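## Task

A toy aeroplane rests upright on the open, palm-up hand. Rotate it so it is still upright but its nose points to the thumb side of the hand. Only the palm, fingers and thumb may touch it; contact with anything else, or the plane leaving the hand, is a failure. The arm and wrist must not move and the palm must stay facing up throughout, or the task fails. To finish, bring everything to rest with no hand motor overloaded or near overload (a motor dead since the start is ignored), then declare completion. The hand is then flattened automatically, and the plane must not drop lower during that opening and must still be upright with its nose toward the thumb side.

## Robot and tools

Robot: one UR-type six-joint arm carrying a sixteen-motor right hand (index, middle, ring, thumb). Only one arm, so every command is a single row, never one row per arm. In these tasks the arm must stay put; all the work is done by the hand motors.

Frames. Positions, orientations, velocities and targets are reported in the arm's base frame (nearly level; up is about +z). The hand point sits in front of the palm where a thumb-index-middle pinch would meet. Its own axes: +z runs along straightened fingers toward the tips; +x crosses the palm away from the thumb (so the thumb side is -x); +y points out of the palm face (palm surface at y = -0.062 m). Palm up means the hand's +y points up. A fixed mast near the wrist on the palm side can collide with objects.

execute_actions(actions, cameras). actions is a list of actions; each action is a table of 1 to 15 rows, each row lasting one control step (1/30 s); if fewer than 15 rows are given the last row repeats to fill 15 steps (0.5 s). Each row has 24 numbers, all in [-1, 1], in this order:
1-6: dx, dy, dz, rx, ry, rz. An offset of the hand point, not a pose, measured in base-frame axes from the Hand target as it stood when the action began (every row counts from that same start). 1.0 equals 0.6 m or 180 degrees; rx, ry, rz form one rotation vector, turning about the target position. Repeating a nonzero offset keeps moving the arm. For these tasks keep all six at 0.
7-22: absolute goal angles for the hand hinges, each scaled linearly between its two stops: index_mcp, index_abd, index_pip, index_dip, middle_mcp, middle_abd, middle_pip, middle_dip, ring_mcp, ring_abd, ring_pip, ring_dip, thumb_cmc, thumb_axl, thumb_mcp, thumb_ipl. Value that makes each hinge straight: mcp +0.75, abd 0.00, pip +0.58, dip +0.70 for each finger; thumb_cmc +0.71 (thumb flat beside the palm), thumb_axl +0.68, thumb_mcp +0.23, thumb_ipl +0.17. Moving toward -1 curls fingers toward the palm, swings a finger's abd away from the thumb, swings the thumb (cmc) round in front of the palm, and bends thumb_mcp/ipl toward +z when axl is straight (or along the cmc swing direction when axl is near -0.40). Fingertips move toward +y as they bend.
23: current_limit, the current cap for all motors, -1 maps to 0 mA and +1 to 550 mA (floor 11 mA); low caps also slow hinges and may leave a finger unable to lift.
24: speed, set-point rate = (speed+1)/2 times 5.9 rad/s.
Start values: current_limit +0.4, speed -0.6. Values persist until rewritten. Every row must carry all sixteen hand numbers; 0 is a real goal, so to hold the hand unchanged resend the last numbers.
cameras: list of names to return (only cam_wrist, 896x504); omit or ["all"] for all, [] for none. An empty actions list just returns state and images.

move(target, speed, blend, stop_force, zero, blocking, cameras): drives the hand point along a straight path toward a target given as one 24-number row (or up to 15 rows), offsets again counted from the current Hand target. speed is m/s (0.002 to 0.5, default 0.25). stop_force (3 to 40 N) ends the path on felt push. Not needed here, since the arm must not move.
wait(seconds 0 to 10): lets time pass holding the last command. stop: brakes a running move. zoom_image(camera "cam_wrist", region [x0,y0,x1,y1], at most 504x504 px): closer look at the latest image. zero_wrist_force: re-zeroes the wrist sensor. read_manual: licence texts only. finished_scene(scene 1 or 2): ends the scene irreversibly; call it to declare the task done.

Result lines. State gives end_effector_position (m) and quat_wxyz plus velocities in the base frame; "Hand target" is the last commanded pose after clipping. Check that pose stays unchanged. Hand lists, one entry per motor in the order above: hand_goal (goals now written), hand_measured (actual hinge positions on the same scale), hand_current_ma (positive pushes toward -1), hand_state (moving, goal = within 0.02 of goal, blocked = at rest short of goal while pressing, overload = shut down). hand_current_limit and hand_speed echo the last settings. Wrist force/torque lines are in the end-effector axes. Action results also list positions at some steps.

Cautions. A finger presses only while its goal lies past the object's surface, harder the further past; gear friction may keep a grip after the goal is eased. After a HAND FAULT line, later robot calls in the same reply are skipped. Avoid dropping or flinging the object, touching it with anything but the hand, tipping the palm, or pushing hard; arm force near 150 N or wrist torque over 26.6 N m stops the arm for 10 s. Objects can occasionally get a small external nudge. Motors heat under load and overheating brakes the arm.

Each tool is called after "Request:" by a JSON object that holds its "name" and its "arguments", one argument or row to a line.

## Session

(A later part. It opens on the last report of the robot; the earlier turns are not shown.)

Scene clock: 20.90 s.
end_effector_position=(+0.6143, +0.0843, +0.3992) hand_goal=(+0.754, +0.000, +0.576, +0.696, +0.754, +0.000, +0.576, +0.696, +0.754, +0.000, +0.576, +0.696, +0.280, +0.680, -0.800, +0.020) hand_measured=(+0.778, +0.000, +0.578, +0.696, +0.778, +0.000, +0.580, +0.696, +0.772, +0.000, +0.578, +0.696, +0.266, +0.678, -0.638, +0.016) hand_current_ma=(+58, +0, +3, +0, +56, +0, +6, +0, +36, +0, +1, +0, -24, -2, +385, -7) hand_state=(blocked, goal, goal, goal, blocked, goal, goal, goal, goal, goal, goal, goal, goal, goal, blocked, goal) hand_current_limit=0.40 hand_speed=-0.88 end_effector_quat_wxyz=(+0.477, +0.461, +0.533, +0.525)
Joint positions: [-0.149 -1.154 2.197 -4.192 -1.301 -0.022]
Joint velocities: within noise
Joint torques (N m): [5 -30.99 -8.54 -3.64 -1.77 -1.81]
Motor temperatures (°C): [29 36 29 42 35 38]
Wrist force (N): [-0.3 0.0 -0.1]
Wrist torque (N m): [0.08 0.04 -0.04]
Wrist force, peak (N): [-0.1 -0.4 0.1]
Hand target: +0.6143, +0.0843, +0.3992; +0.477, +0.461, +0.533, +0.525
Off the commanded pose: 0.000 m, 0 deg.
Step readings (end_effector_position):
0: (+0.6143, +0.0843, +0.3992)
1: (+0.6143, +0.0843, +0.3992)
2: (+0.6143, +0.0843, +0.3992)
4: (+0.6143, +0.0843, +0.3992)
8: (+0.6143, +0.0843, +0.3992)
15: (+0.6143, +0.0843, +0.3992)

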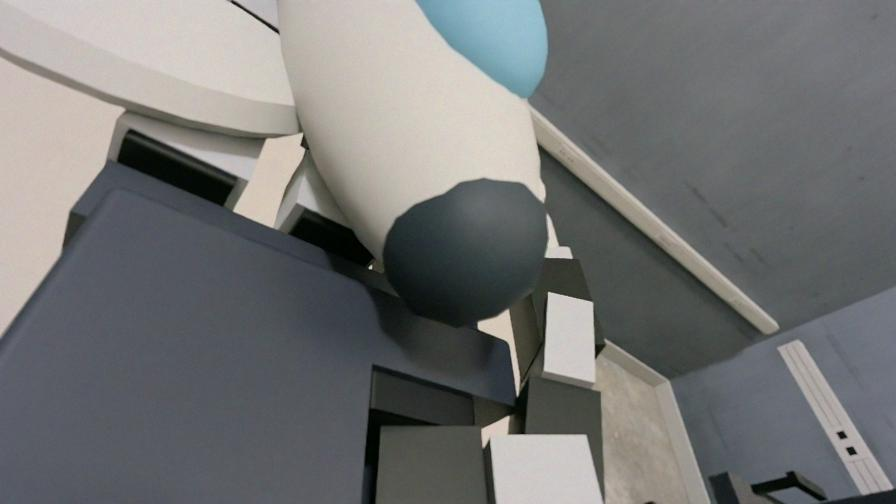

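Request:
{"name": "execute_actions", "arguments": {
  "actions": [
    [[0,0,0,0,0,0,0.754,0,0.576,0.696,0.754,0,0.576,0.696,0.754,0,0.576,0.696,0.27,0.68,-0.62,-0.17,0.4,-0.88]]
  ]
}}

Request:
{"name": "execute_actions", "arguments": {
  "actions": [
    [[0,0,0,0,0,0,0.754,0,0.576,0.696,0.754,0,0.576,0.696,0.754,0,0.576,0.696,0.27,0.68,-0.62,-0.3,0.4,-0.9]]
  ]
}}

Scene clock: 23.70 s.
end_effector_position=(+0.6143, +0.0843, +0.3992) hand_goal=(+0.754, +0.000, +0.576, +0.696, +0.754, +0.000, +0.576, +0.696, +0.754, +0.000, +0.576, +0.696, +0.270, +0.680, -0.620, -0.170) hand_measured=(+0.778, +0.000, +0.578, +0.696, +0.778, +0.000, +0.580, +0.696, +0.772, +0.000, +0.578, +0.696, +0.268, +0.678, -0.606, -0.150) hand_current_ma=(+58, +0, +3, +0, +56, +0, +6, +0, +36, +0, +1, +0, -1, -1, +39, +63) hand_state=(blocked, goal, goal, goal, blocked, goal, goal, goal, goal, goal, goal, goal, goal, goal, goal, blocked) hand_current_limit=0.40 hand_speed=-0.88 end_effector_quat_wxyz=(+0.477, +0.461, +0.533, +0.525)
Joint positions: [-0.149 -1.154 2.197 -4.192 -1.301 -0.022]
Joint velocities: within noise
Joint torques (N m): [4.92 -31.55 -8.54 -3.5 -2.05 -1.47]
Motor temperatures (°C): [29 36 29 42 35 38]
Wrist force (N): [-0.1 0.0 0.0]
Wrist torque (N m): [0.07 0.01 -0.03]
Wrist force, peak (N): [-0.6 -0.1 0.0]
Hand target: +0.6143, +0.0843, +0.3992; +0.477, +0.461, +0.533, +0.525
Off the commanded pose: 0.000 m, 0 deg.
Step readings (end_effector_position):
0: (+0.6143, +0.0843, +0.3992)
1: (+0.6143, +0.0843, +0.3992)
2: (+0.6143, +0.0843, +0.3992)
4: (+0.6143, +0.0843, +0.3992)
8: (+0.6143, +0.0843, +0.3992)
15: (+0.6143, +0.0843, +0.3992)

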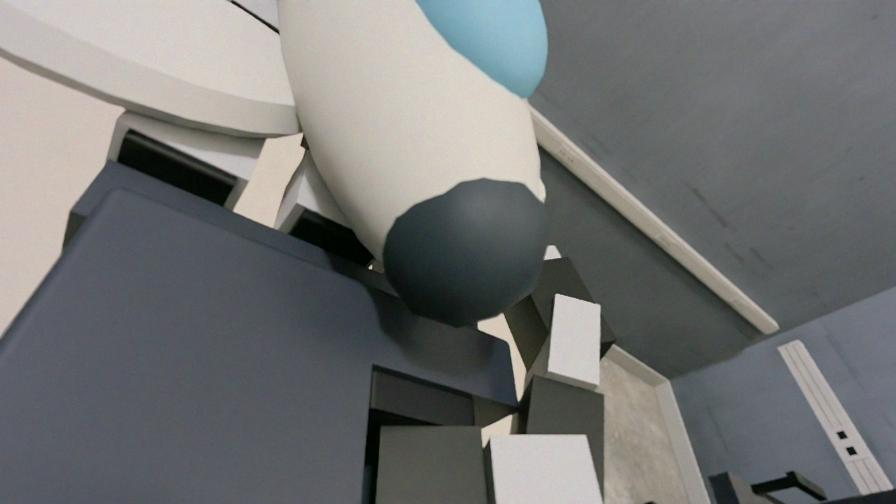

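Scene clock: 24.63 s.
end_effector_position=(+0.6143, +0.0843, +0.3992) hand_goal=(+0.754, +0.000, +0.576, +0.696, +0.754, +0.000, +0.576, +0.696, +0.754, +0.000, +0.576, +0.696, +0.270, +0.680, -0.620, -0.300) hand_measured=(+0.778, +0.000, +0.578, +0.696, +0.778, +0.000, +0.580, +0.696, +0.772, +0.000, +0.578, +0.696, +0.266, +0.658, -0.582, -0.254) hand_current_ma=(+58, +0, +3, +0, +56, +0, +6, +0, +36, +0, +1, +0, -4, -61, +137, +180) hand_state=(blocked, goal, goal, goal, blocked, goal, goal, goal, goal, goal, goal, goal, goal, blocked, blocked, blocked) hand_current_limit=0.40 hand_speed=-0.90 end_effector_quat_wxyz=(+0.477, +0.461, +0.533, +0.525)
Joint positions: [-0.149 -1.154 2.197 -4.192 -1.301 -0.022]
Joint velocities: within noise
Joint torques (N m): [5.6 -31.63 -8.67 -3.61 -1.98 -1.5]
Motor temperatures (°C): [29 36 29 42 35 38]
Wrist force (N): [-0.2 0.2 0.0]
Wrist torque (N m): [0.10 0.03 -0.04]
Wrist force, peak (N): [-0.7 0.0 0.2]
Hand target: +0.6143, +0.0843, +0.3992; +0.477, +0.461, +0.533, +0.525
Off the commanded pose: 0.000 m, 0 deg.
Step readings (end_effector_position):
0: (+0.6143, +0.0843, +0.3992)
1: (+0.6143, +0.0843, +0.3992)
2: (+0.6143, +0.0843, +0.3992)
4: (+0.6143, +0.0843, +0.3992)
8: (+0.6143, +0.0843, +0.3992)
15: (+0.6143, +0.0843, +0.3992)

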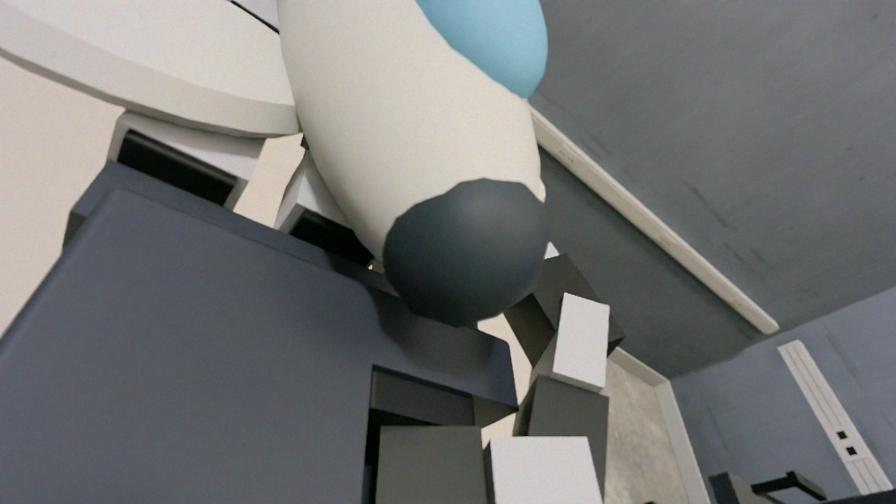

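Request:
{"name": "execute_actions", "arguments": {
  "actions": [
    [[0,0,0,0,0,0,0.754,0,0.576,0.696,0.754,0,0.576,0.696,0.754,0,0.576,0.696,0.27,0.68,-0.6,-0.12,0.4,-0.85]],
    [[0,0,0,0,0,0,0.754,0,0.576,0.696,0.754,0,0.576,0.696,0.754,0,0.576,0.696,0.3,0.68,0.2,0.17,0.4,-0.6]],
    [[0,0,0,0,0,0,0.754,0,0.576,0.696,0.754,0,0.576,0.696,0.754,0,0.576,0.696,-0.3,0.68,0.25,0.17,0.4,-0.7]]
  ]
}}

Request:
{"name": "execute_actions", "arguments": {
  "actions": [
    [[0,0,0,0,0,0,0.754,0,0.576,0.696,0.754,0,0.576,0.696,0.754,0,0.576,0.696,-0.93,0.68,0.25,0.17,0.4,-0.75]]
  ]
}}

Request:
{"name": "execute_actions", "arguments": {
  "actions": [
    [[0,0,0,0,0,0,0.754,0,0.576,0.696,0.754,0,0.576,0.696,0.754,0,0.576,0.696,-0.93,0.14,0.1,-0.1,0.4,-0.75]]
  ]
}}

Scene clock: 29.00 s.
end_effector_position=(+0.6143, +0.0843, +0.3992) hand_goal=(+0.754, +0.000, +0.576, +0.696, +0.754, +0.000, +0.576, +0.696, +0.754, +0.000, +0.576, +0.696, -0.300, +0.680, +0.250, +0.170) hand_measured=(+0.778, +0.000, +0.578, +0.696, +0.778, +0.000, +0.580, +0.696, +0.772, +0.000, +0.578, +0.696, -0.290, +0.682, +0.248, +0.168) hand_current_ma=(+58, +0, +3, +0, +56, +0, +6, +0, +36, +0, +1, +0, +19, +3, -3, -3) hand_state=(blocked, goal, goal, goal, blocked, goal, goal, goal, goal, goal, goal, goal, goal, goal, goal, goal) hand_current_limit=0.40 hand_speed=-0.70 end_effector_quat_wxyz=(+0.477, +0.461, +0.533, +0.525)
Joint positions: [-0.149 -1.154 2.197 -4.192 -1.301 -0.022]
Joint velocities: within noise
Joint torques (N m): [5.18 -31.93 -8.62 -3.68 -2.09 -1.26]
Motor temperatures (°C): [29 36 29 42 35 38]
Wrist force (N): [0.0 0.0 0.0]
Wrist torque (N m): [0.03 -0.01 -0.02]
Wrist force, peak (N): [-0.6 -0.2 -0.1]
Hand target: +0.6143, +0.0843, +0.3992; +0.477, +0.461, +0.533, +0.525
Off the commanded pose: 0.000 m, 0 deg.
Step readings (end_effector_position):
0: (+0.6143, +0.0843, +0.3992)
1: (+0.6143, +0.0843, +0.3992)
2: (+0.6143, +0.0843, +0.3992)
4: (+0.6143, +0.0843, +0.3992)
8: (+0.6143, +0.0843, +0.3992)
15: (+0.6143, +0.0843, +0.3992)
16: (+0.6143, +0.0843, +0.3992)
17: (+0.6143, +0.0843, +0.3992)
19: (+0.6143, +0.0843, +0.3992)
23: (+0.6143, +0.0843, +0.3992)
30: (+0.6143, +0.0843, +0.3992)
31: (+0.6143, +0.0843, +0.3992)
32: (+0.6143, +0.0843, +0.3992)
34: (+0.6143, +0.0843, +0.3992)
38: (+0.6143, +0.0843, +0.3992)
45: (+0.6143, +0.0843, +0.3992)

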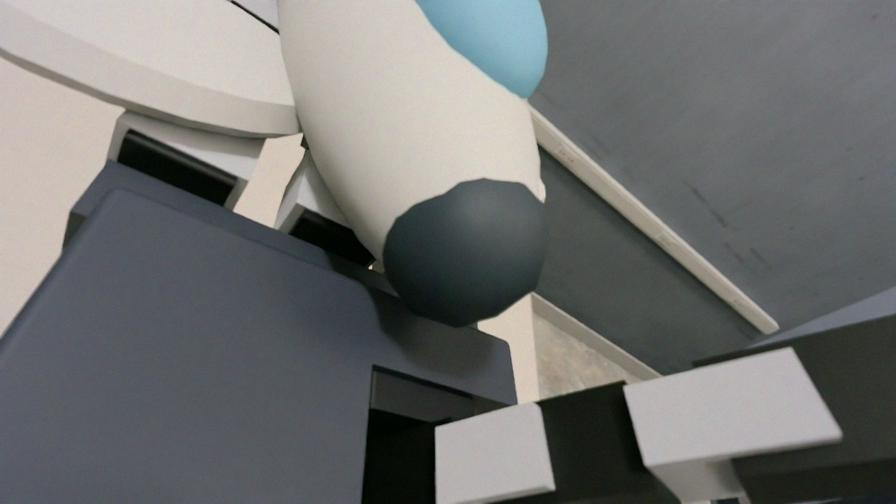

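Scene clock: 30.33 s.
end_effector_position=(+0.6143, +0.0843, +0.3992) hand_goal=(+0.754, +0.000, +0.576, +0.696, +0.754, +0.000, +0.576, +0.696, +0.754, +0.000, +0.576, +0.696, -0.930, +0.680, +0.250, +0.170) hand_measured=(+0.778, +0.000, +0.578, +0.696, +0.778, +0.000, +0.580, +0.696, +0.772, +0.000, +0.578, +0.696, -0.932, +0.682, +0.248, +0.168) hand_current_ma=(+58, +0, +3, +0, +56, +0, +6, +0, +36, +0, +1, +0, -2, +3, -3, -3) hand_state=(blocked, goal, goal, goal, blocked, goal, goal, goal, goal, goal, goal, goal, goal, goal, goal, goal) hand_current_limit=0.40 hand_speed=-0.75 end_effector_quat_wxyz=(+0.477, +0.461, +0.533, +0.525)
Joint positions: [-0.149 -1.154 2.197 -4.192 -1.301 -0.022]
Joint velocities: within noise
Joint torques (N m): [5.03 -31.77 -8.58 -3.46 -2.09 -0.95]
Motor temperatures (°C): [29 36 29 42 35 38]
Wrist force (N): [0.0 -0.3 0.2]
Wrist torque (N m): [-0.02 0.00 -0.09]
Wrist force, peak (N): [-0.5 -0.1 0.1]
Hand target: +0.6143, +0.0843, +0.3992; +0.477, +0.461, +0.533, +0.525
Off the commanded pose: 0.000 m, 0 deg.
Step readings (end_effector_position):
0: (+0.6143, +0.0843, +0.3992)
1: (+0.6143, +0.0843, +0.3992)
2: (+0.6143, +0.0843, +0.3992)
4: (+0.6143, +0.0843, +0.3992)
8: (+0.6143, +0.0843, +0.3992)
15: (+0.6143, +0.0843, +0.3992)

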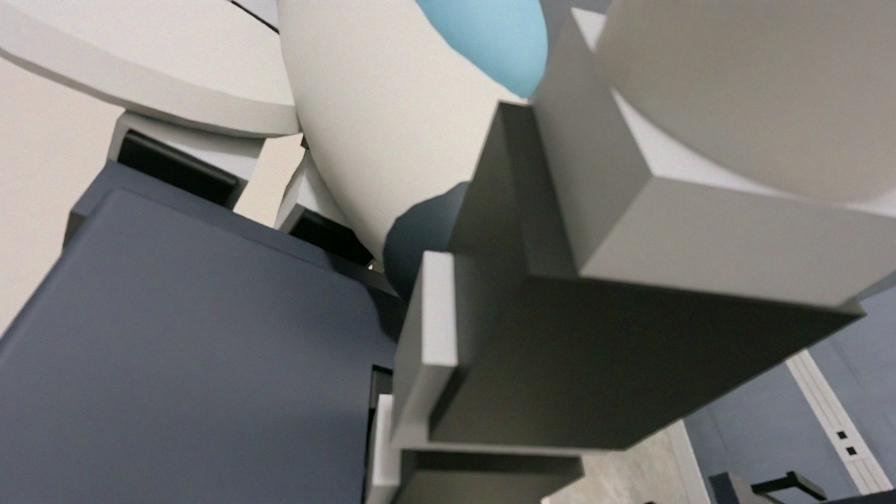

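Scene clock: 31.67 s.
end_effector_position=(+0.6143, +0.0843, +0.3992) hand_goal=(+0.754, +0.000, +0.576, +0.696, +0.754, +0.000, +0.576, +0.696, +0.754, +0.000, +0.576, +0.696, -0.930, +0.140, +0.100, -0.100) hand_measured=(+0.778, +0.000, +0.578, +0.696, +0.778, +0.000, +0.580, +0.696, +0.772, +0.000, +0.578, +0.696, -0.934, +0.142, +0.098, -0.100) hand_current_ma=(+58, +0, +3, +0, +56, +0, +6, +0, +36, +0, +1, +0, -4, +2, -2, +1) hand_state=(blocked, goal, goal, goal, blocked, goal, goal, goal, goal, goal, goal, goal, goal, goal, goal, goal) hand_current_limit=0.40 hand_speed=-0.75 end_effector_quat_wxyz=(+0.477, +0.461, +0.533, +0.525)
Joint positions: [-0.149 -1.154 2.197 -4.192 -1.301 -0.022]
Joint velocities: within noise
Joint torques (N m): [4.49 -32.08 -8.33 -3.54 -2.04 -0.83]
Motor temperatures (°C): [29 36 29 42 35 38]
Wrist force (N): [0.0 0.1 0.0]
Wrist torque (N m): [0.05 0.01 -0.09]
Wrist force, peak (N): [-0.5 0.0 0.2]
Hand target: +0.6143, +0.0843, +0.3992; +0.477, +0.461, +0.533, +0.525
Off the commanded pose: 0.000 m, 0 deg.
Step readings (end_effector_position):
0: (+0.6143, +0.0843, +0.3992)
1: (+0.6143, +0.0843, +0.3992)
2: (+0.6143, +0.0843, +0.3992)
4: (+0.6143, +0.0843, +0.3992)
8: (+0.6143, +0.0843, +0.3992)
15: (+0.6143, +0.0843, +0.3992)

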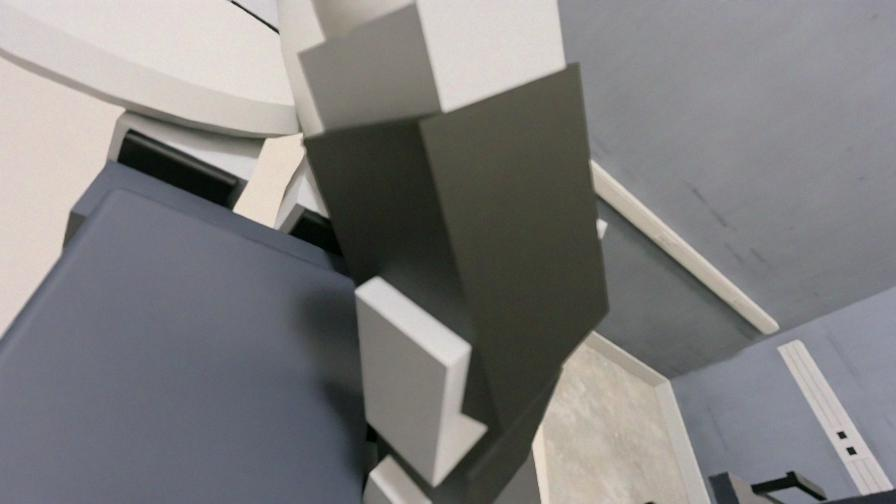

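Request:
{"name": "execute_actions", "arguments": {
  "actions": [
    [[0,0,0,0,0,0,0.754,0,0.576,0.696,0.754,0,0.576,0.696,0.754,0,0.576,0.696,-0.93,-0.3,0.1,-0.1,0.4,-0.75]],
    [[0,0,0,0,0,0,0.754,0,0.576,0.696,0.754,0,0.576,0.696,0.754,0,0.576,0.696,-0.8,-0.3,-0.25,-0.6,0.4,-0.75]]
  ]
}}

Request:
{"name": "execute_actions", "arguments": {
  "actions": [
    [[0,0,0,0,0,0,0.754,0,0.576,0.696,0.754,0,0.576,0.696,0.754,0,0.576,0.696,-0.8,-0.05,-0.25,-0.6,0.4,-0.85]]
  ]
}}

Scene clock: 35.67 s.
end_effector_position=(+0.6143, +0.0843, +0.3992) hand_goal=(+0.754, +0.000, +0.576, +0.696, +0.754, +0.000, +0.576, +0.696, +0.754, +0.000, +0.576, +0.696, -0.800, -0.300, -0.250, -0.600) hand_measured=(+0.778, +0.000, +0.578, +0.696, +0.778, +0.000, +0.580, +0.696, +0.772, +0.000, +0.578, +0.696, -0.798, -0.298, -0.246, -0.586) hand_current_ma=(+58, +0, +3, +0, +56, +0, +6, +0, +36, +0, +1, +0, +1, +3, +6, +37) hand_state=(blocked, goal, goal, goal, blocked, goal, goal, goal, goal, goal, goal, goal, goal, goal, goal, goal) hand_current_limit=0.40 hand_speed=-0.75 end_effector_quat_wxyz=(+0.477, +0.461, +0.533, +0.525)
Joint positions: [-0.149 -1.154 2.197 -4.192 -1.301 -0.022]
Joint velocities: within noise
Joint torques (N m): [5.57 -32.87 -8.65 -3.48 -2.07 -0.61]
Motor temperatures (°C): [29 36 29 41 35 38]
Wrist force (N): [-0.1 -0.2 -0.2]
Wrist torque (N m): [0.03 0.02 -0.11]
Wrist force, peak (N): [-0.7 -0.1 -0.1]
Hand target: +0.6143, +0.0843, +0.3992; +0.477, +0.461, +0.533, +0.525
Off the commanded pose: 0.000 m, 0 deg.
Step readings (end_effector_position):
0: (+0.6143, +0.0843, +0.3992)
1: (+0.6143, +0.0843, +0.3992)
2: (+0.6143, +0.0843, +0.3992)
4: (+0.6143, +0.0843, +0.3992)
8: (+0.6143, +0.0843, +0.3992)
15: (+0.6143, +0.0843, +0.3992)
16: (+0.6143, +0.0843, +0.3992)
17: (+0.6143, +0.0843, +0.3992)
19: (+0.6143, +0.0843, +0.3992)
23: (+0.6143, +0.0843, +0.3992)
30: (+0.6143, +0.0843, +0.3992)

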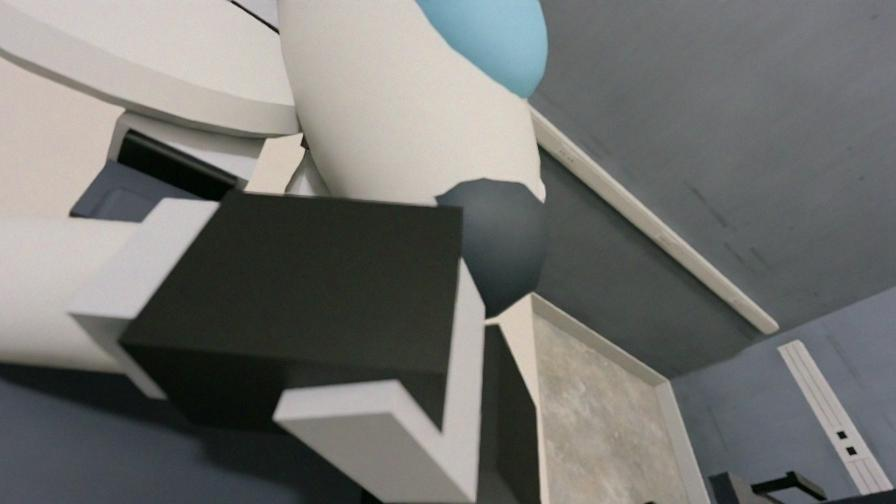

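Scene clock: 36.77 s.
end_effector_position=(+0.6143, +0.0843, +0.3992) hand_goal=(+0.754, +0.000, +0.576, +0.696, +0.754, +0.000, +0.576, +0.696, +0.754, +0.000, +0.576, +0.696, -0.800, -0.050, -0.250, -0.600) hand_measured=(+0.778, +0.000, +0.580, +0.696, +0.778, +0.000, +0.580, +0.696, +0.772, +0.000, +0.578, +0.696, -0.804, -0.056, -0.252, -0.600) hand_current_ma=(+58, +0, +4, +0, +56, +0, +6, +0, +41, +0, +2, +0, -5, -10, -4, +1) hand_state=(blocked, goal, goal, goal, blocked, goal, goal, goal, goal, goal, goal, goal, goal, goal, goal, goal) hand_current_limit=0.40 hand_speed=-0.85 end_effector_quat_wxyz=(+0.477, +0.461, +0.533, +0.525)
Joint positions: [-0.149 -1.154 2.197 -4.192 -1.301 -0.022]
Joint velocities: within noise
Joint torques (N m): [5.22 -32.39 -9.11 -3.28 -2.21 -0.51]
Motor temperatures (°C): [29 36 29 41 35 38]
Wrist force (N): [-0.2 -0.1 -0.2]
Wrist torque (N m): [0.05 0.03 -0.10]
Wrist force, peak (N): [-0.5 0.1 0.2]
Hand target: +0.6143, +0.0843, +0.3992; +0.477, +0.461, +0.533, +0.525
Off the commanded pose: 0.000 m, 0 deg.
Step readings (end_effector_position):
0: (+0.6143, +0.0843, +0.3992)
1: (+0.6143, +0.0843, +0.3992)
2: (+0.6143, +0.0843, +0.3992)
4: (+0.6143, +0.0843, +0.3992)
8: (+0.6143, +0.0843, +0.3992)
15: (+0.6143, +0.0843, +0.3992)

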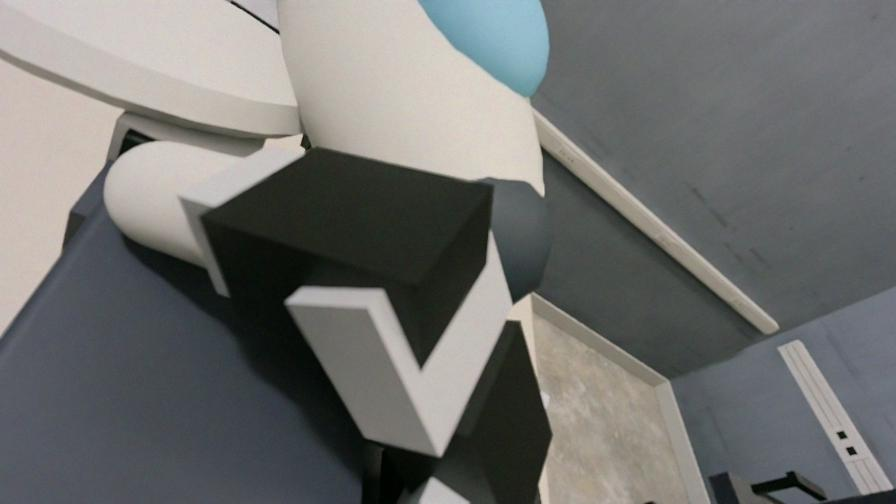

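Request:
{"name": "execute_actions", "arguments": {
  "actions": [
    [[0,0,0,0,0,0,0.754,0,0.576,0.696,0.754,0,0.576,0.696,0.754,0,0.576,0.696,-0.65,-0.05,-0.25,-0.65,0.4,-0.9]]
  ]
}}

Request:
{"name": "execute_actions", "arguments": {
  "actions": [
    [[0,0,0,0,0,0,0.754,0,0.576,0.696,0.754,0,0.576,0.696,0.754,0,0.576,0.696,-0.5,-0.02,-0.2,-0.8,0.4,-0.9]]
  ]
}}

Scene clock: 40.70 s.
end_effector_position=(+0.6143, +0.0843, +0.3992) hand_goal=(+0.754, +0.000, +0.576, +0.696, +0.754, +0.000, +0.576, +0.696, +0.754, +0.000, +0.576, +0.696, -0.650, -0.050, -0.250, -0.650) hand_measured=(+0.778, +0.000, +0.580, +0.696, +0.778, +0.000, +0.580, +0.696, +0.772, +0.000, +0.578, +0.696, -0.666, -0.054, -0.252, -0.650) hand_current_ma=(+58, +0, +4, +0, +56, +0, +6, +0, +41, +0, +2, +0, -29, -8, -5, +1) hand_state=(blocked, goal, goal, goal, blocked, goal, goal, goal, goal, goal, goal, goal, goal, goal, goal, goal) hand_current_limit=0.40 hand_speed=-0.90 end_effector_quat_wxyz=(+0.477, +0.461, +0.533, +0.525)
Joint positions: [-0.149 -1.154 2.197 -4.192 -1.301 -0.022]
Joint velocities: within noise
Joint torques (N m): [4.59 -32.2 -9.26 -3.42 -2.02 -0.21]
Motor temperatures (°C): [29 36 29 41 35 38]
Wrist force (N): [0.0 0.0 0.1]
Wrist torque (N m): [0.04 -0.01 -0.08]
Wrist force, peak (N): [-0.5 0.0 -0.2]
Hand target: +0.6143, +0.0843, +0.3992; +0.477, +0.461, +0.533, +0.525
Off the commanded pose: 0.000 m, 0 deg.
Step readings (end_effector_position):
0: (+0.6143, +0.0843, +0.3992)
1: (+0.6143, +0.0843, +0.3992)
2: (+0.6143, +0.0843, +0.3992)
4: (+0.6143, +0.0843, +0.3992)
8: (+0.6143, +0.0843, +0.3992)
15: (+0.6143, +0.0843, +0.3992)

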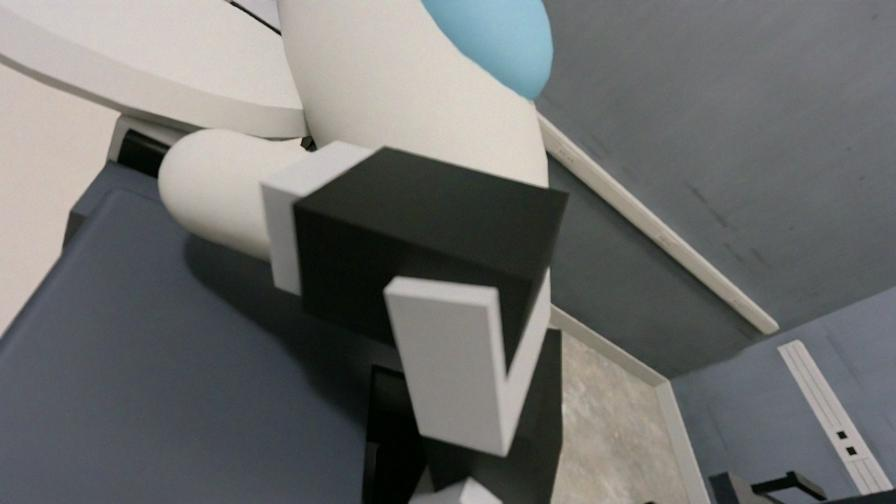

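Scene clock: 41.77 s.
end_effector_position=(+0.6143, +0.0843, +0.3992) hand_goal=(+0.754, +0.000, +0.576, +0.696, +0.754, +0.000, +0.576, +0.696, +0.754, +0.000, +0.576, +0.696, -0.500, -0.020, -0.200, -0.800) hand_measured=(+0.778, +0.000, +0.580, +0.696, +0.778, +0.000, +0.580, +0.696, +0.772, +0.000, +0.578, +0.696, -0.510, -0.022, -0.210, -0.798) hand_current_ma=(+58, +0, +4, +0, +56, +0, +6, +0, +41, +0, +2, +0, -19, -3, -23, +1) hand_state=(blocked, goal, goal, goal, blocked, goal, goal, goal, goal, goal, goal, goal, goal, goal, goal, goal) hand_current_limit=0.40 hand_speed=-0.90 end_effector_quat_wxyz=(+0.477, +0.461, +0.533, +0.525)
Joint positions: [-0.149 -1.154 2.197 -4.192 -1.301 -0.022]
Joint velocities: within noise
Joint torques (N m): [5.06 -31.89 -9.09 -3.46 -2.05 -0.09]
Motor temperatures (°C): [29 36 29 41 35 38]
Wrist force (N): [-0.3 -0.1 0.1]
Wrist torque (N m): [0.02 0.04 -0.09]
Wrist force, peak (N): [-0.6 -0.2 0.0]
Hand target: +0.6143, +0.0843, +0.3992; +0.477, +0.461, +0.533, +0.525
Off the commanded pose: 0.000 m, 0 deg.
Step readings (end_effector_position):
0: (+0.6143, +0.0843, +0.3992)
1: (+0.6143, +0.0843, +0.3992)
2: (+0.6143, +0.0843, +0.3992)
4: (+0.6143, +0.0843, +0.3992)
8: (+0.6143, +0.0843, +0.3992)
15: (+0.6143, +0.0843, +0.3992)

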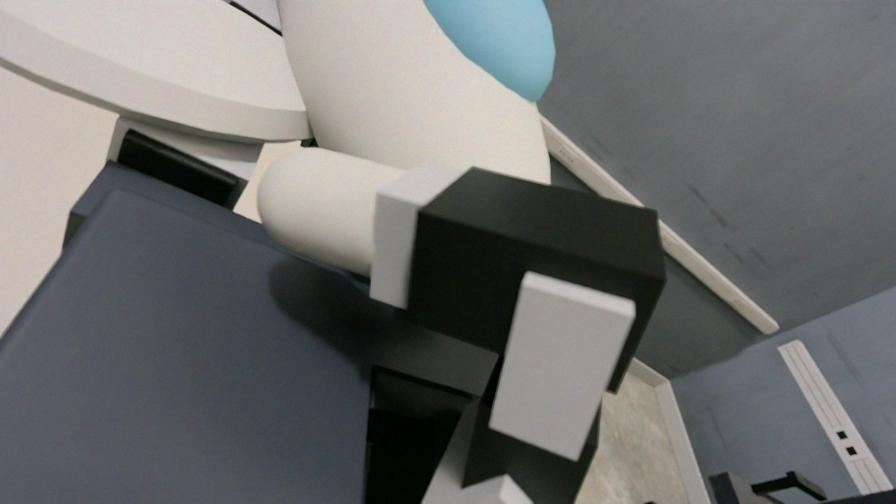

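Request:
{"name": "execute_actions", "arguments": {
  "actions": [
    [[0,0,0,0,0,0,0.754,0,0.576,0.696,0.754,0,0.576,0.696,0.754,0,0.576,0.696,-0.55,0.08,-0.2,-0.85,0.4,-0.9]]
  ]
}}

Request:
{"name": "execute_actions", "arguments": {
  "actions": [
    [[0,0,0,0,0,0,0.754,0,0.576,0.696,0.754,0,0.576,0.696,0.754,0,0.576,0.696,-0.42,0.12,-0.2,-0.95,0.4,-0.9]]
  ]
}}

Request:
{"name": "execute_actions", "arguments": {
  "actions": [
    [[0,0,0,0,0,0,0.754,0,0.576,0.696,0.754,0,0.576,0.696,0.754,0,0.576,0.696,-0.3,0.14,-0.2,-0.99,0.4,-0.9]]
  ]
}}

Scene clock: 42.97 s.
end_effector_position=(+0.6143, +0.0843, +0.3992) hand_goal=(+0.754, +0.000, +0.576, +0.696, +0.754, +0.000, +0.576, +0.696, +0.754, +0.000, +0.576, +0.696, -0.550, +0.080, -0.200, -0.850) hand_measured=(+0.778, +0.000, +0.580, +0.696, +0.778, +0.000, +0.580, +0.696, +0.774, +0.000, +0.578, +0.696, -0.552, +0.076, -0.208, -0.850) hand_current_ma=(+58, +0, +4, +0, +56, +0, +6, +0, +44, +0, +3, +0, -1, -8, -20, +1) hand_state=(blocked, goal, goal, goal, blocked, goal, goal, goal, goal, goal, goal, goal, goal, goal, goal, goal) hand_current_limit=0.40 hand_speed=-0.90 end_effector_quat_wxyz=(+0.477, +0.461, +0.533, +0.525)
Joint positions: [-0.149 -1.154 2.197 -4.192 -1.301 -0.022]
Joint velocities: within noise
Joint torques (N m): [4.97 -32.98 -9.26 -3.39 -2 -0.03]
Motor temperatures (°C): [29 36 29 41 35 38]
Wrist force (N): [-0.3 0.2 0.1]
Wrist torque (N m): [0.06 0.05 -0.09]
Wrist force, peak (N): [-0.5 0.1 0.2]
Hand target: +0.6143, +0.0843, +0.3992; +0.477, +0.461, +0.533, +0.525
Off the commanded pose: 0.000 m, 0 deg.
Step readings (end_effector_position):
0: (+0.6143, +0.0843, +0.3992)
1: (+0.6143, +0.0843, +0.3992)
2: (+0.6143, +0.0843, +0.3992)
4: (+0.6143, +0.0843, +0.3992)
8: (+0.6143, +0.0843, +0.3992)
15: (+0.6143, +0.0843, +0.3992)

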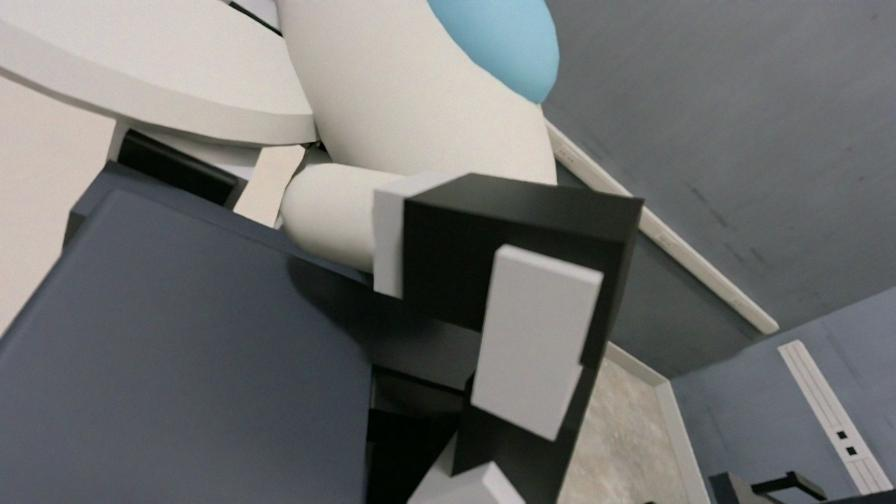

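Scene clock: 43.77 s.
end_effector_position=(+0.6143, +0.0843, +0.3992) hand_goal=(+0.754, +0.000, +0.576, +0.696, +0.754, +0.000, +0.576, +0.696, +0.754, +0.000, +0.576, +0.696, -0.420, +0.120, -0.200, -0.950) hand_measured=(+0.778, +0.000, +0.580, +0.696, +0.778, +0.000, +0.580, +0.696, +0.774, +0.000, +0.578, +0.696, -0.428, +0.116, -0.208, -0.948) hand_current_ma=(+58, +0, +4, +0, +56, +0, +6, +0, +44, +0, +3, +0, -13, -7, -20, +1) hand_state=(blocked, goal, goal, goal, blocked, goal, goal, goal, goal, goal, goal, goal, goal, goal, goal, goal) hand_current_limit=0.40 hand_speed=-0.90 end_effector_quat_wxyz=(+0.477, +0.461, +0.533, +0.525)
Joint positions: [-0.149 -1.154 2.197 -4.192 -1.301 -0.022]
Joint velocities: within noise
Joint torques (N m): [4.77 -32.49 -9.34 -3.41 -2.12 -0.03]
Motor temperatures (°C): [29 36 29 41 35 38]
Wrist force (N): [-0.2 0.1 0.2]
Wrist torque (N m): [0.04 0.02 -0.07]
Wrist force, peak (N): [-0.5 0.0 0.3]
Hand target: +0.6143, +0.0843, +0.3992; +0.477, +0.461, +0.533, +0.525
Off the commanded pose: 0.000 m, 0 deg.
Step readings (end_effector_position):
0: (+0.6143, +0.0843, +0.3992)
1: (+0.6143, +0.0843, +0.3992)
2: (+0.6143, +0.0843, +0.3992)
4: (+0.6143, +0.0843, +0.3992)
8: (+0.6143, +0.0843, +0.3992)
15: (+0.6143, +0.0843, +0.3992)

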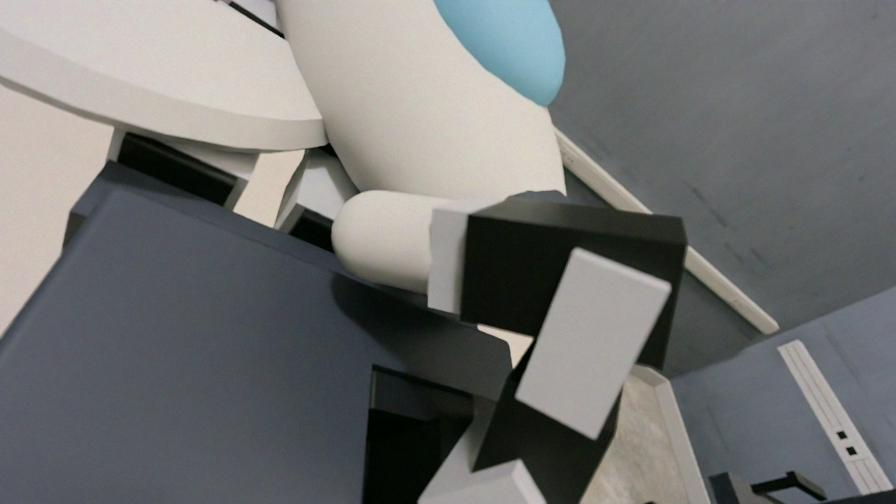

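Scene clock: 44.53 s.
end_effector_position=(+0.6143, +0.0843, +0.3992) hand_goal=(+0.754, +0.000, +0.576, +0.696, +0.754, +0.000, +0.576, +0.696, +0.754, +0.000, +0.576, +0.696, -0.300, +0.140, -0.200, -0.990) hand_measured=(+0.778, +0.000, +0.580, +0.696, +0.778, +0.000, +0.580, +0.696, +0.774, +0.000, +0.580, +0.696, -0.306, +0.138, -0.208, -0.990) hand_current_ma=(+58, +0, +4, +0, +56, +0, +6, +0, +44, +0, +4, +0, -8, -4, -19, +1) hand_state=(blocked, goal, goal, goal, blocked, goal, goal, goal, goal, goal, goal, goal, goal, goal, goal, goal) hand_current_limit=0.40 hand_speed=-0.90 end_effector_quat_wxyz=(+0.477, +0.461, +0.533, +0.525)
Joint positions: [-0.149 -1.154 2.197 -4.192 -1.301 -0.022]
Joint velocities: within noise
Joint torques (N m): [4.89 -32.66 -9.51 -3.44 -2 0.08]
Motor temperatures (°C): [29 36 29 41 35 38]
Wrist force (N): [-0.3 -0.1 0.2]
Wrist torque (N m): [0.03 0.05 -0.08]
Wrist force, peak (N): [-0.4 0.0 -0.2]
Hand target: +0.6143, +0.0843, +0.3992; +0.477, +0.461, +0.533, +0.525
Off the commanded pose: 0.000 m, 0 deg.
Step readings (end_effector_position):
0: (+0.6143, +0.0843, +0.3992)
1: (+0.6143, +0.0843, +0.3992)
2: (+0.6143, +0.0843, +0.3992)
4: (+0.6143, +0.0843, +0.3992)
8: (+0.6143, +0.0843, +0.3992)
15: (+0.6143, +0.0843, +0.3992)

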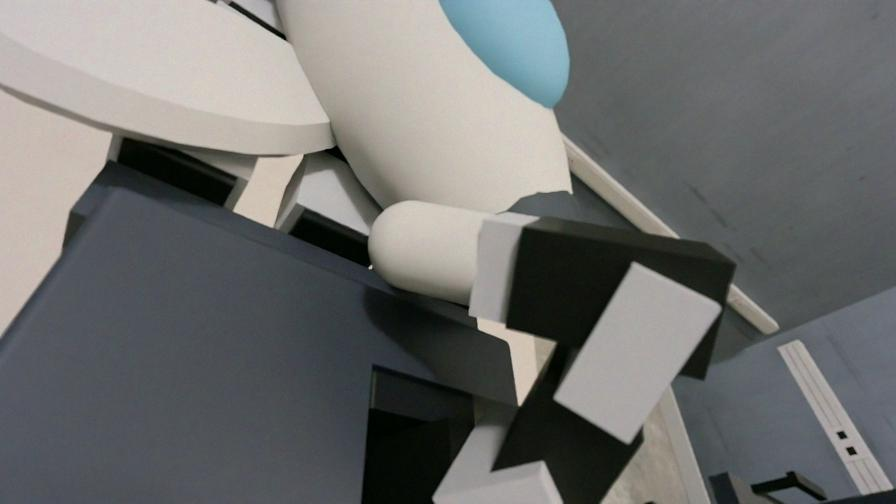

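Request:
{"name": "execute_actions", "arguments": {
  "actions": [
    [[0,0,0,0,0,0,0.754,0,0.576,0.696,0.754,0,0.576,0.696,0.754,0,0.576,0.696,-0.24,0.22,-0.22,-0.99,0.4,-0.9]]
  ]
}}

Request:
{"name": "execute_actions", "arguments": {
  "actions": [
    [[0,0,0,0,0,0,0.754,0,0.576,0.696,0.754,0,0.576,0.696,0.754,0,0.576,0.696,-0.16,0.3,-0.26,-0.97,0.4,-0.9]]
  ]
}}

Request:
{"name": "execute_actions", "arguments": {
  "actions": [
    [[0,0,0,0,0,0,0.754,0,0.576,0.696,0.754,0,0.576,0.696,0.754,0,0.576,0.696,-0.08,0.38,-0.3,-0.96,0.4,-0.9]]
  ]
}}

Scene clock: 45.87 s.
end_effector_position=(+0.6143, +0.0843, +0.3992) hand_goal=(+0.754, +0.000, +0.576, +0.696, +0.754, +0.000, +0.576, +0.696, +0.754, +0.000, +0.576, +0.696, -0.240, +0.220, -0.220, -0.990) hand_measured=(+0.778, +0.000, +0.580, +0.696, +0.778, +0.000, +0.580, +0.696, +0.774, +0.000, +0.580, +0.696, -0.244, +0.214, -0.220, -0.990) hand_current_ma=(+58, +0, +7, +0, +56, +0, +6, +0, +44, +0, +4, +0, -4, -10, -1, +1) hand_state=(blocked, goal, goal, goal, blocked, goal, goal, goal, goal, goal, goal, goal, goal, goal, goal, goal) hand_current_limit=0.40 hand_speed=-0.90 end_effector_quat_wxyz=(+0.477, +0.461, +0.533, +0.525)
Joint positions: [-0.149 -1.154 2.197 -4.192 -1.301 -0.022]
Joint velocities: within noise
Joint torques (N m): [4.82 -32.94 -9.3 -3.4 -2.05 0.17]
Motor temperatures (°C): [29 36 29 41 35 38]
Wrist force (N): [-0.1 0.0 0.1]
Wrist torque (N m): [0.05 0.01 -0.05]
Wrist force, peak (N): [-0.4 -0.1 -0.4]
Hand target: +0.6143, +0.0843, +0.3992; +0.477, +0.461, +0.533, +0.525
Off the commanded pose: 0.000 m, 0 deg.
Step readings (end_effector_position):
0: (+0.6143, +0.0843, +0.3992)
1: (+0.6143, +0.0843, +0.3992)
2: (+0.6143, +0.0843, +0.3992)
4: (+0.6143, +0.0843, +0.3992)
8: (+0.6143, +0.0843, +0.3992)
15: (+0.6143, +0.0843, +0.3992)

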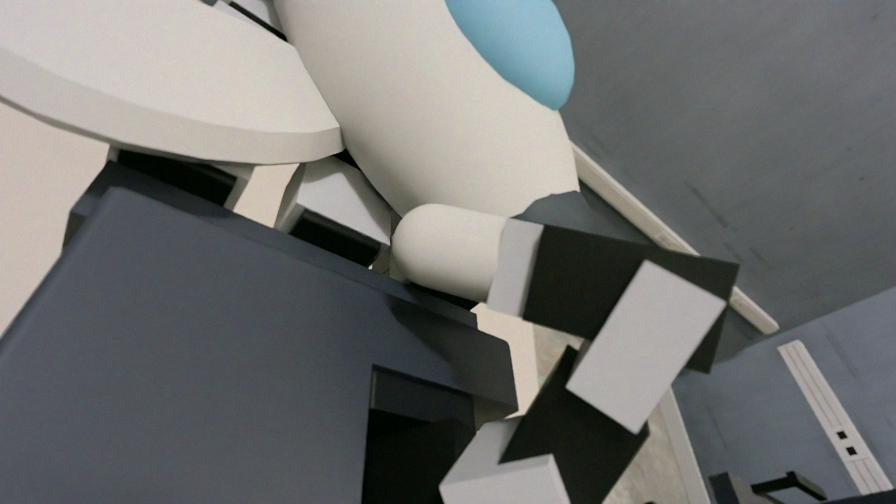

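Scene clock: 46.57 s.
end_effector_position=(+0.6143, +0.0843, +0.3992) hand_goal=(+0.754, +0.000, +0.576, +0.696, +0.754, +0.000, +0.576, +0.696, +0.754, +0.000, +0.576, +0.696, -0.160, +0.300, -0.260, -0.970) hand_measured=(+0.778, +0.000, +0.582, +0.696, +0.778, +0.000, +0.580, +0.696, +0.774, +0.000, +0.580, +0.696, -0.166, +0.292, -0.258, -0.972) hand_current_ma=(+58, +0, +10, +0, +56, +0, +6, +0, +44, +0, +4, +0, -7, -17, +1, -3) hand_state=(blocked, goal, goal, goal, blocked, goal, goal, goal, goal, goal, goal, goal, goal, goal, goal, goal) hand_current_limit=0.40 hand_speed=-0.90 end_effector_quat_wxyz=(+0.477, +0.461, +0.533, +0.525)
Joint positions: [-0.149 -1.154 2.197 -4.192 -1.301 -0.022]
Joint velocities: within noise
Joint torques (N m): [5.28 -32.8 -9.28 -3.26 -2.09 0.14]
Motor temperatures (°C): [29 36 29 41 35 38]
Wrist force (N): [-0.5 0.1 0.1]
Wrist torque (N m): [0.07 0.06 -0.08]
Wrist force, peak (N): [-0.5 0.1 0.1]
Hand target: +0.6143, +0.0843, +0.3992; +0.477, +0.461, +0.533, +0.525
Off the commanded pose: 0.000 m, 0 deg.
Step readings (end_effector_position):
0: (+0.6143, +0.0843, +0.3992)
1: (+0.6143, +0.0843, +0.3992)
2: (+0.6143, +0.0843, +0.3992)
4: (+0.6143, +0.0843, +0.3992)
8: (+0.6143, +0.0843, +0.3992)
15: (+0.6143, +0.0843, +0.3992)

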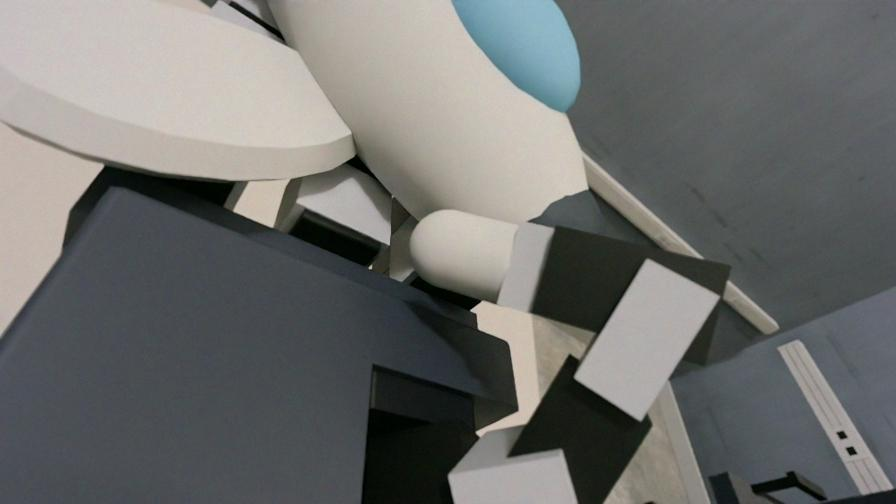

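Scene clock: 47.27 s.
end_effector_position=(+0.6143, +0.0843, +0.3992) hand_goal=(+0.754, +0.000, +0.576, +0.696, +0.754, +0.000, +0.576, +0.696, +0.754, +0.000, +0.576, +0.696, -0.080, +0.380, -0.300, -0.960) hand_measured=(+0.778, +0.000, +0.584, +0.698, +0.778, +0.000, +0.580, +0.696, +0.774, +0.000, +0.580, +0.696, -0.082, +0.374, -0.300, -0.962) hand_current_ma=(+58, +0, +12, +1, +56, +0, +6, +0, +44, +0, +4, +0, -3, -10, +0, -3) hand_state=(blocked, goal, goal, goal, blocked, goal, goal, goal, goal, goal, goal, goal, goal, goal, goal, goal) hand_current_limit=0.40 hand_speed=-0.90 end_effector_quat_wxyz=(+0.477, +0.461, +0.533, +0.525)
Joint positions: [-0.149 -1.154 2.197 -4.192 -1.301 -0.022]
Joint velocities: within noise
Joint torques (N m): [4.59 -32.89 -9.4 -3.54 -2.14 0.28]
Motor temperatures (°C): [29 36 29 41 35 38]
Wrist force (N): [0.1 0.1 0.2]
Wrist torque (N m): [0.07 -0.02 -0.02]
Wrist force, peak (N): [-0.5 0.1 -0.1]
Hand target: +0.6143, +0.0843, +0.3992; +0.477, +0.461, +0.533, +0.525
Off the commanded pose: 0.000 m, 0 deg.
Step readings (end_effector_position):
0: (+0.6143, +0.0843, +0.3992)
1: (+0.6143, +0.0843, +0.3992)
2: (+0.6143, +0.0843, +0.3992)
4: (+0.6143, +0.0843, +0.3992)
8: (+0.6143, +0.0843, +0.3992)
15: (+0.6143, +0.0843, +0.3992)

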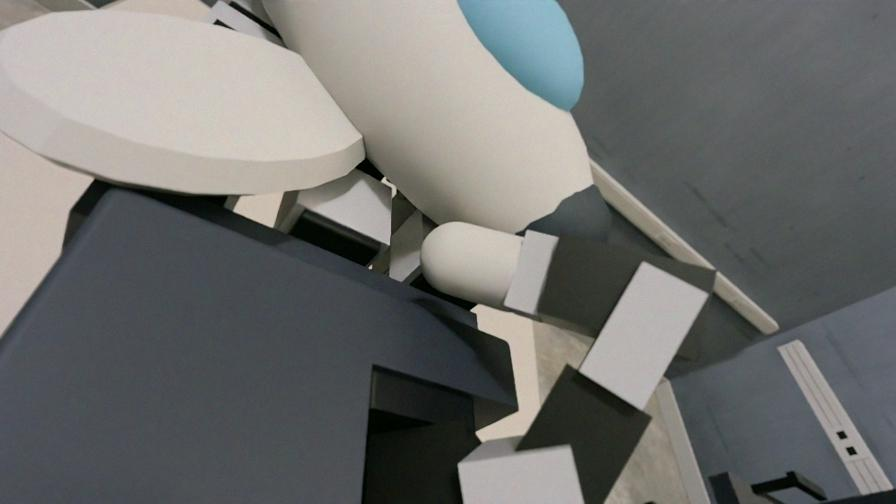

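Request:
{"name": "execute_actions", "arguments": {
  "actions": [
    [[0,0,0,0,0,0,0.754,0,0.576,0.696,0.754,0,0.576,0.696,0.754,0,0.576,0.696,-0.03,0.46,-0.35,-0.93,0.4,-0.9]]
  ]
}}

Request:
{"name": "execute_actions", "arguments": {
  "actions": [
    [[0,0,0,0,0,0,0.754,0,0.576,0.696,0.754,0,0.576,0.696,0.754,0,0.576,0.696,0.02,0.53,-0.41,-0.88,0.4,-0.9]]
  ]
}}

Request:
{"name": "execute_actions", "arguments": {
  "actions": [
    [[0,0,0,0,0,0,0.754,0,0.576,0.696,0.754,0,0.576,0.696,0.754,0,0.576,0.696,0.06,0.58,-0.46,-0.82,0.4,-0.9]]
  ]
}}

Scene clock: 48.57 s.
end_effector_position=(+0.6143, +0.0843, +0.3992) hand_goal=(+0.754, +0.000, +0.576, +0.696, +0.754, +0.000, +0.576, +0.696, +0.754, +0.000, +0.576, +0.696, -0.030, +0.460, -0.350, -0.930) hand_measured=(+0.778, +0.000, +0.584, +0.698, +0.778, +0.000, +0.580, +0.696, +0.774, +0.000, +0.580, +0.696, -0.030, +0.458, -0.352, -0.936) hand_current_ma=(+58, +0, +14, +1, +56, +0, +6, +0, +44, +0, +4, +0, -1, -3, -2, -10) hand_state=(blocked, goal, goal, goal, blocked, goal, goal, goal, goal, goal, goal, goal, goal, goal, goal, goal) hand_current_limit=0.40 hand_speed=-0.90 end_effector_quat_wxyz=(+0.477, +0.461, +0.533, +0.525)
Joint positions: [-0.149 -1.154 2.197 -4.192 -1.301 -0.022]
Joint velocities: within noise
Joint torques (N m): [4.96 -32.76 -9.06 -3.48 -2.14 0.29]
Motor temperatures (°C): [29 36 29 41 35 38]
Wrist force (N): [-0.2 0.0 0.0]
Wrist torque (N m): [0.07 0.03 -0.05]
Wrist force, peak (N): [-0.6 0.1 -0.1]
Hand target: +0.6143, +0.0843, +0.3992; +0.477, +0.461, +0.533, +0.525
Off the commanded pose: 0.000 m, 0 deg.
Step readings (end_effector_position):
0: (+0.6143, +0.0843, +0.3992)
1: (+0.6143, +0.0843, +0.3992)
2: (+0.6143, +0.0843, +0.3992)
4: (+0.6143, +0.0843, +0.3992)
8: (+0.6143, +0.0843, +0.3992)
15: (+0.6143, +0.0843, +0.3992)

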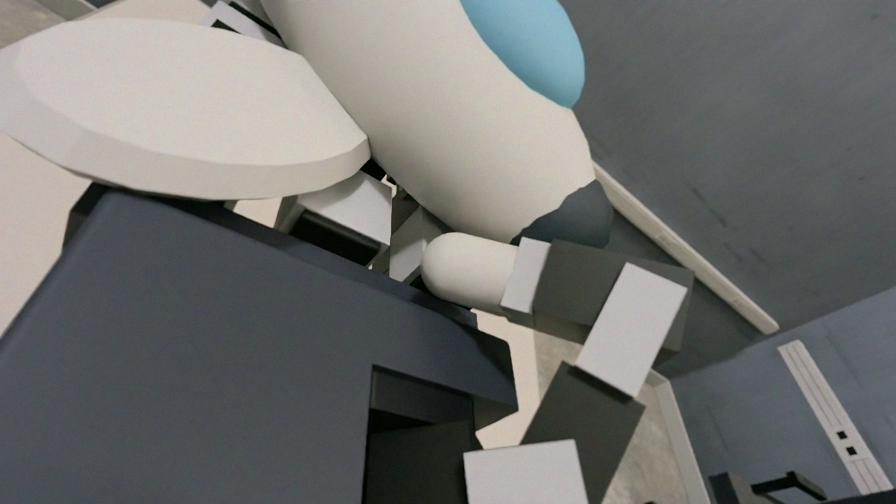

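Scene clock: 49.27 s.
end_effector_position=(+0.6143, +0.0843, +0.3992) hand_goal=(+0.754, +0.000, +0.576, +0.696, +0.754, +0.000, +0.576, +0.696, +0.754, +0.000, +0.576, +0.696, +0.020, +0.530, -0.410, -0.880) hand_measured=(+0.778, +0.000, +0.584, +0.698, +0.778, +0.000, +0.580, +0.696, +0.774, +0.000, +0.580, +0.696, +0.020, +0.530, -0.412, -0.884) hand_current_ma=(+58, +0, +14, +1, +56, +0, +6, +0, +44, +0, +4, +0, +0, +1, -1, -6) hand_state=(blocked, goal, goal, goal, blocked, goal, goal, goal, goal, goal, goal, goal, goal, goal, goal, goal) hand_current_limit=0.40 hand_speed=-0.90 end_effector_quat_wxyz=(+0.477, +0.461, +0.533, +0.525)
Joint positions: [-0.149 -1.154 2.197 -4.192 -1.301 -0.022]
Joint velocities: within noise
Joint torques (N m): [4.17 -32.62 -9.06 -3.42 -2.1 0.4]
Motor temperatures (°C): [29 36 29 41 35 38]
Wrist force (N): [-0.2 -0.1 -0.2]
Wrist torque (N m): [0.07 0.03 -0.05]
Wrist force, peak (N): [-0.6 0.0 0.1]
Hand target: +0.6143, +0.0843, +0.3992; +0.477, +0.461, +0.533, +0.525
Off the commanded pose: 0.000 m, 0 deg.
Step readings (end_effector_position):
0: (+0.6143, +0.0843, +0.3992)
1: (+0.6143, +0.0843, +0.3992)
2: (+0.6143, +0.0843, +0.3992)
4: (+0.6143, +0.0843, +0.3992)
8: (+0.6143, +0.0843, +0.3992)
15: (+0.6143, +0.0843, +0.3992)

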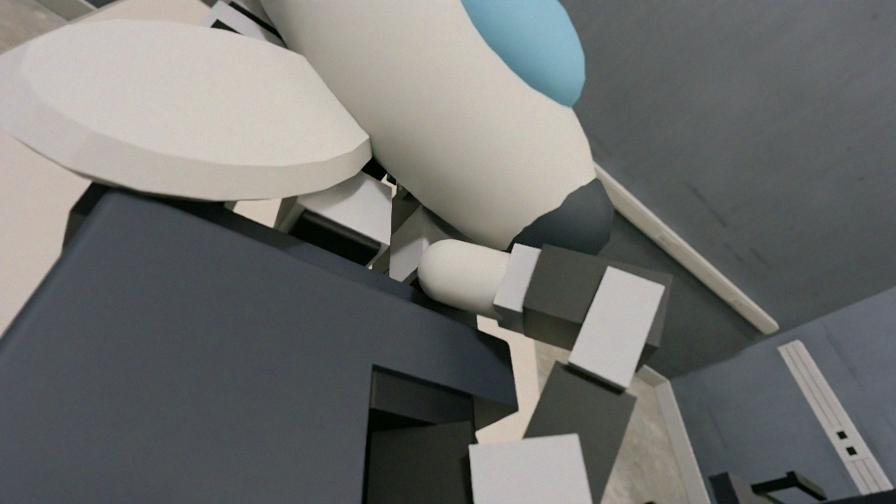

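Scene clock: 49.97 s.
end_effector_position=(+0.6143, +0.0843, +0.3992) hand_goal=(+0.754, +0.000, +0.576, +0.696, +0.754, +0.000, +0.576, +0.696, +0.754, +0.000, +0.576, +0.696, +0.060, +0.580, -0.460, -0.820) hand_measured=(+0.778, +0.000, +0.584, +0.698, +0.778, +0.000, +0.580, +0.696, +0.774, +0.000, +0.580, +0.696, +0.064, +0.546, -0.434, -0.858) hand_current_ma=(+58, +0, +14, +1, +56, +0, +6, +0, +44, +0, +4, +0, +4, -108, +80, -145) hand_state=(blocked, goal, goal, goal, blocked, goal, goal, goal, goal, goal, goal, goal, goal, blocked, blocked, blocked) hand_current_limit=0.40 hand_speed=-0.90 end_effector_quat_wxyz=(+0.477, +0.461, +0.533, +0.525)
Joint positions: [-0.149 -1.154 2.197 -4.192 -1.301 -0.022]
Joint velocities: within noise
Joint torques (N m): [4.43 -33.07 -9.38 -3.35 -2.12 0.48]
Motor temperatures (°C): [29 36 29 41 35 38]
Wrist force (N): [-0.2 0.0 0.2]
Wrist torque (N m): [0.06 0.03 -0.04]
Wrist force, peak (N): [-0.6 0.2 -0.1]
Hand target: +0.6143, +0.0843, +0.3992; +0.477, +0.461, +0.533, +0.525
Off the commanded pose: 0.000 m, 0 deg.
Step readings (end_effector_position):
0: (+0.6143, +0.0843, +0.3992)
1: (+0.6143, +0.0843, +0.3992)
2: (+0.6143, +0.0843, +0.3992)
4: (+0.6143, +0.0843, +0.3992)
8: (+0.6143, +0.0843, +0.3992)
15: (+0.6143, +0.0843, +0.3992)

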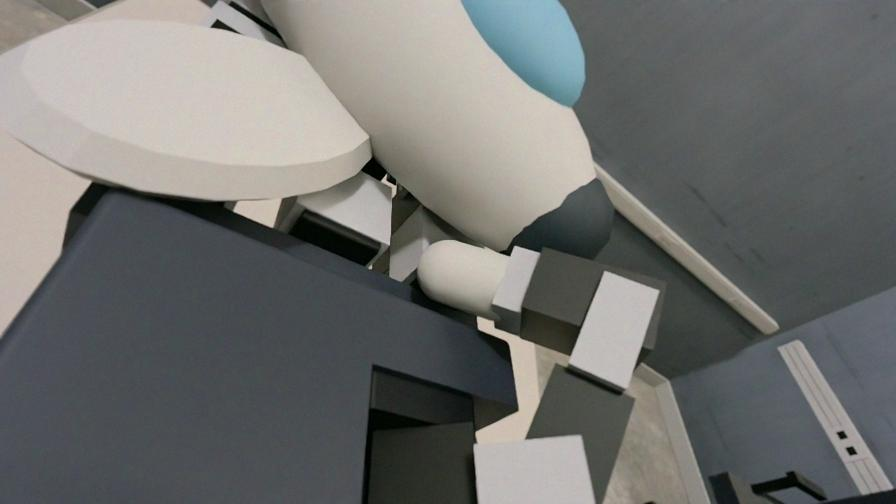

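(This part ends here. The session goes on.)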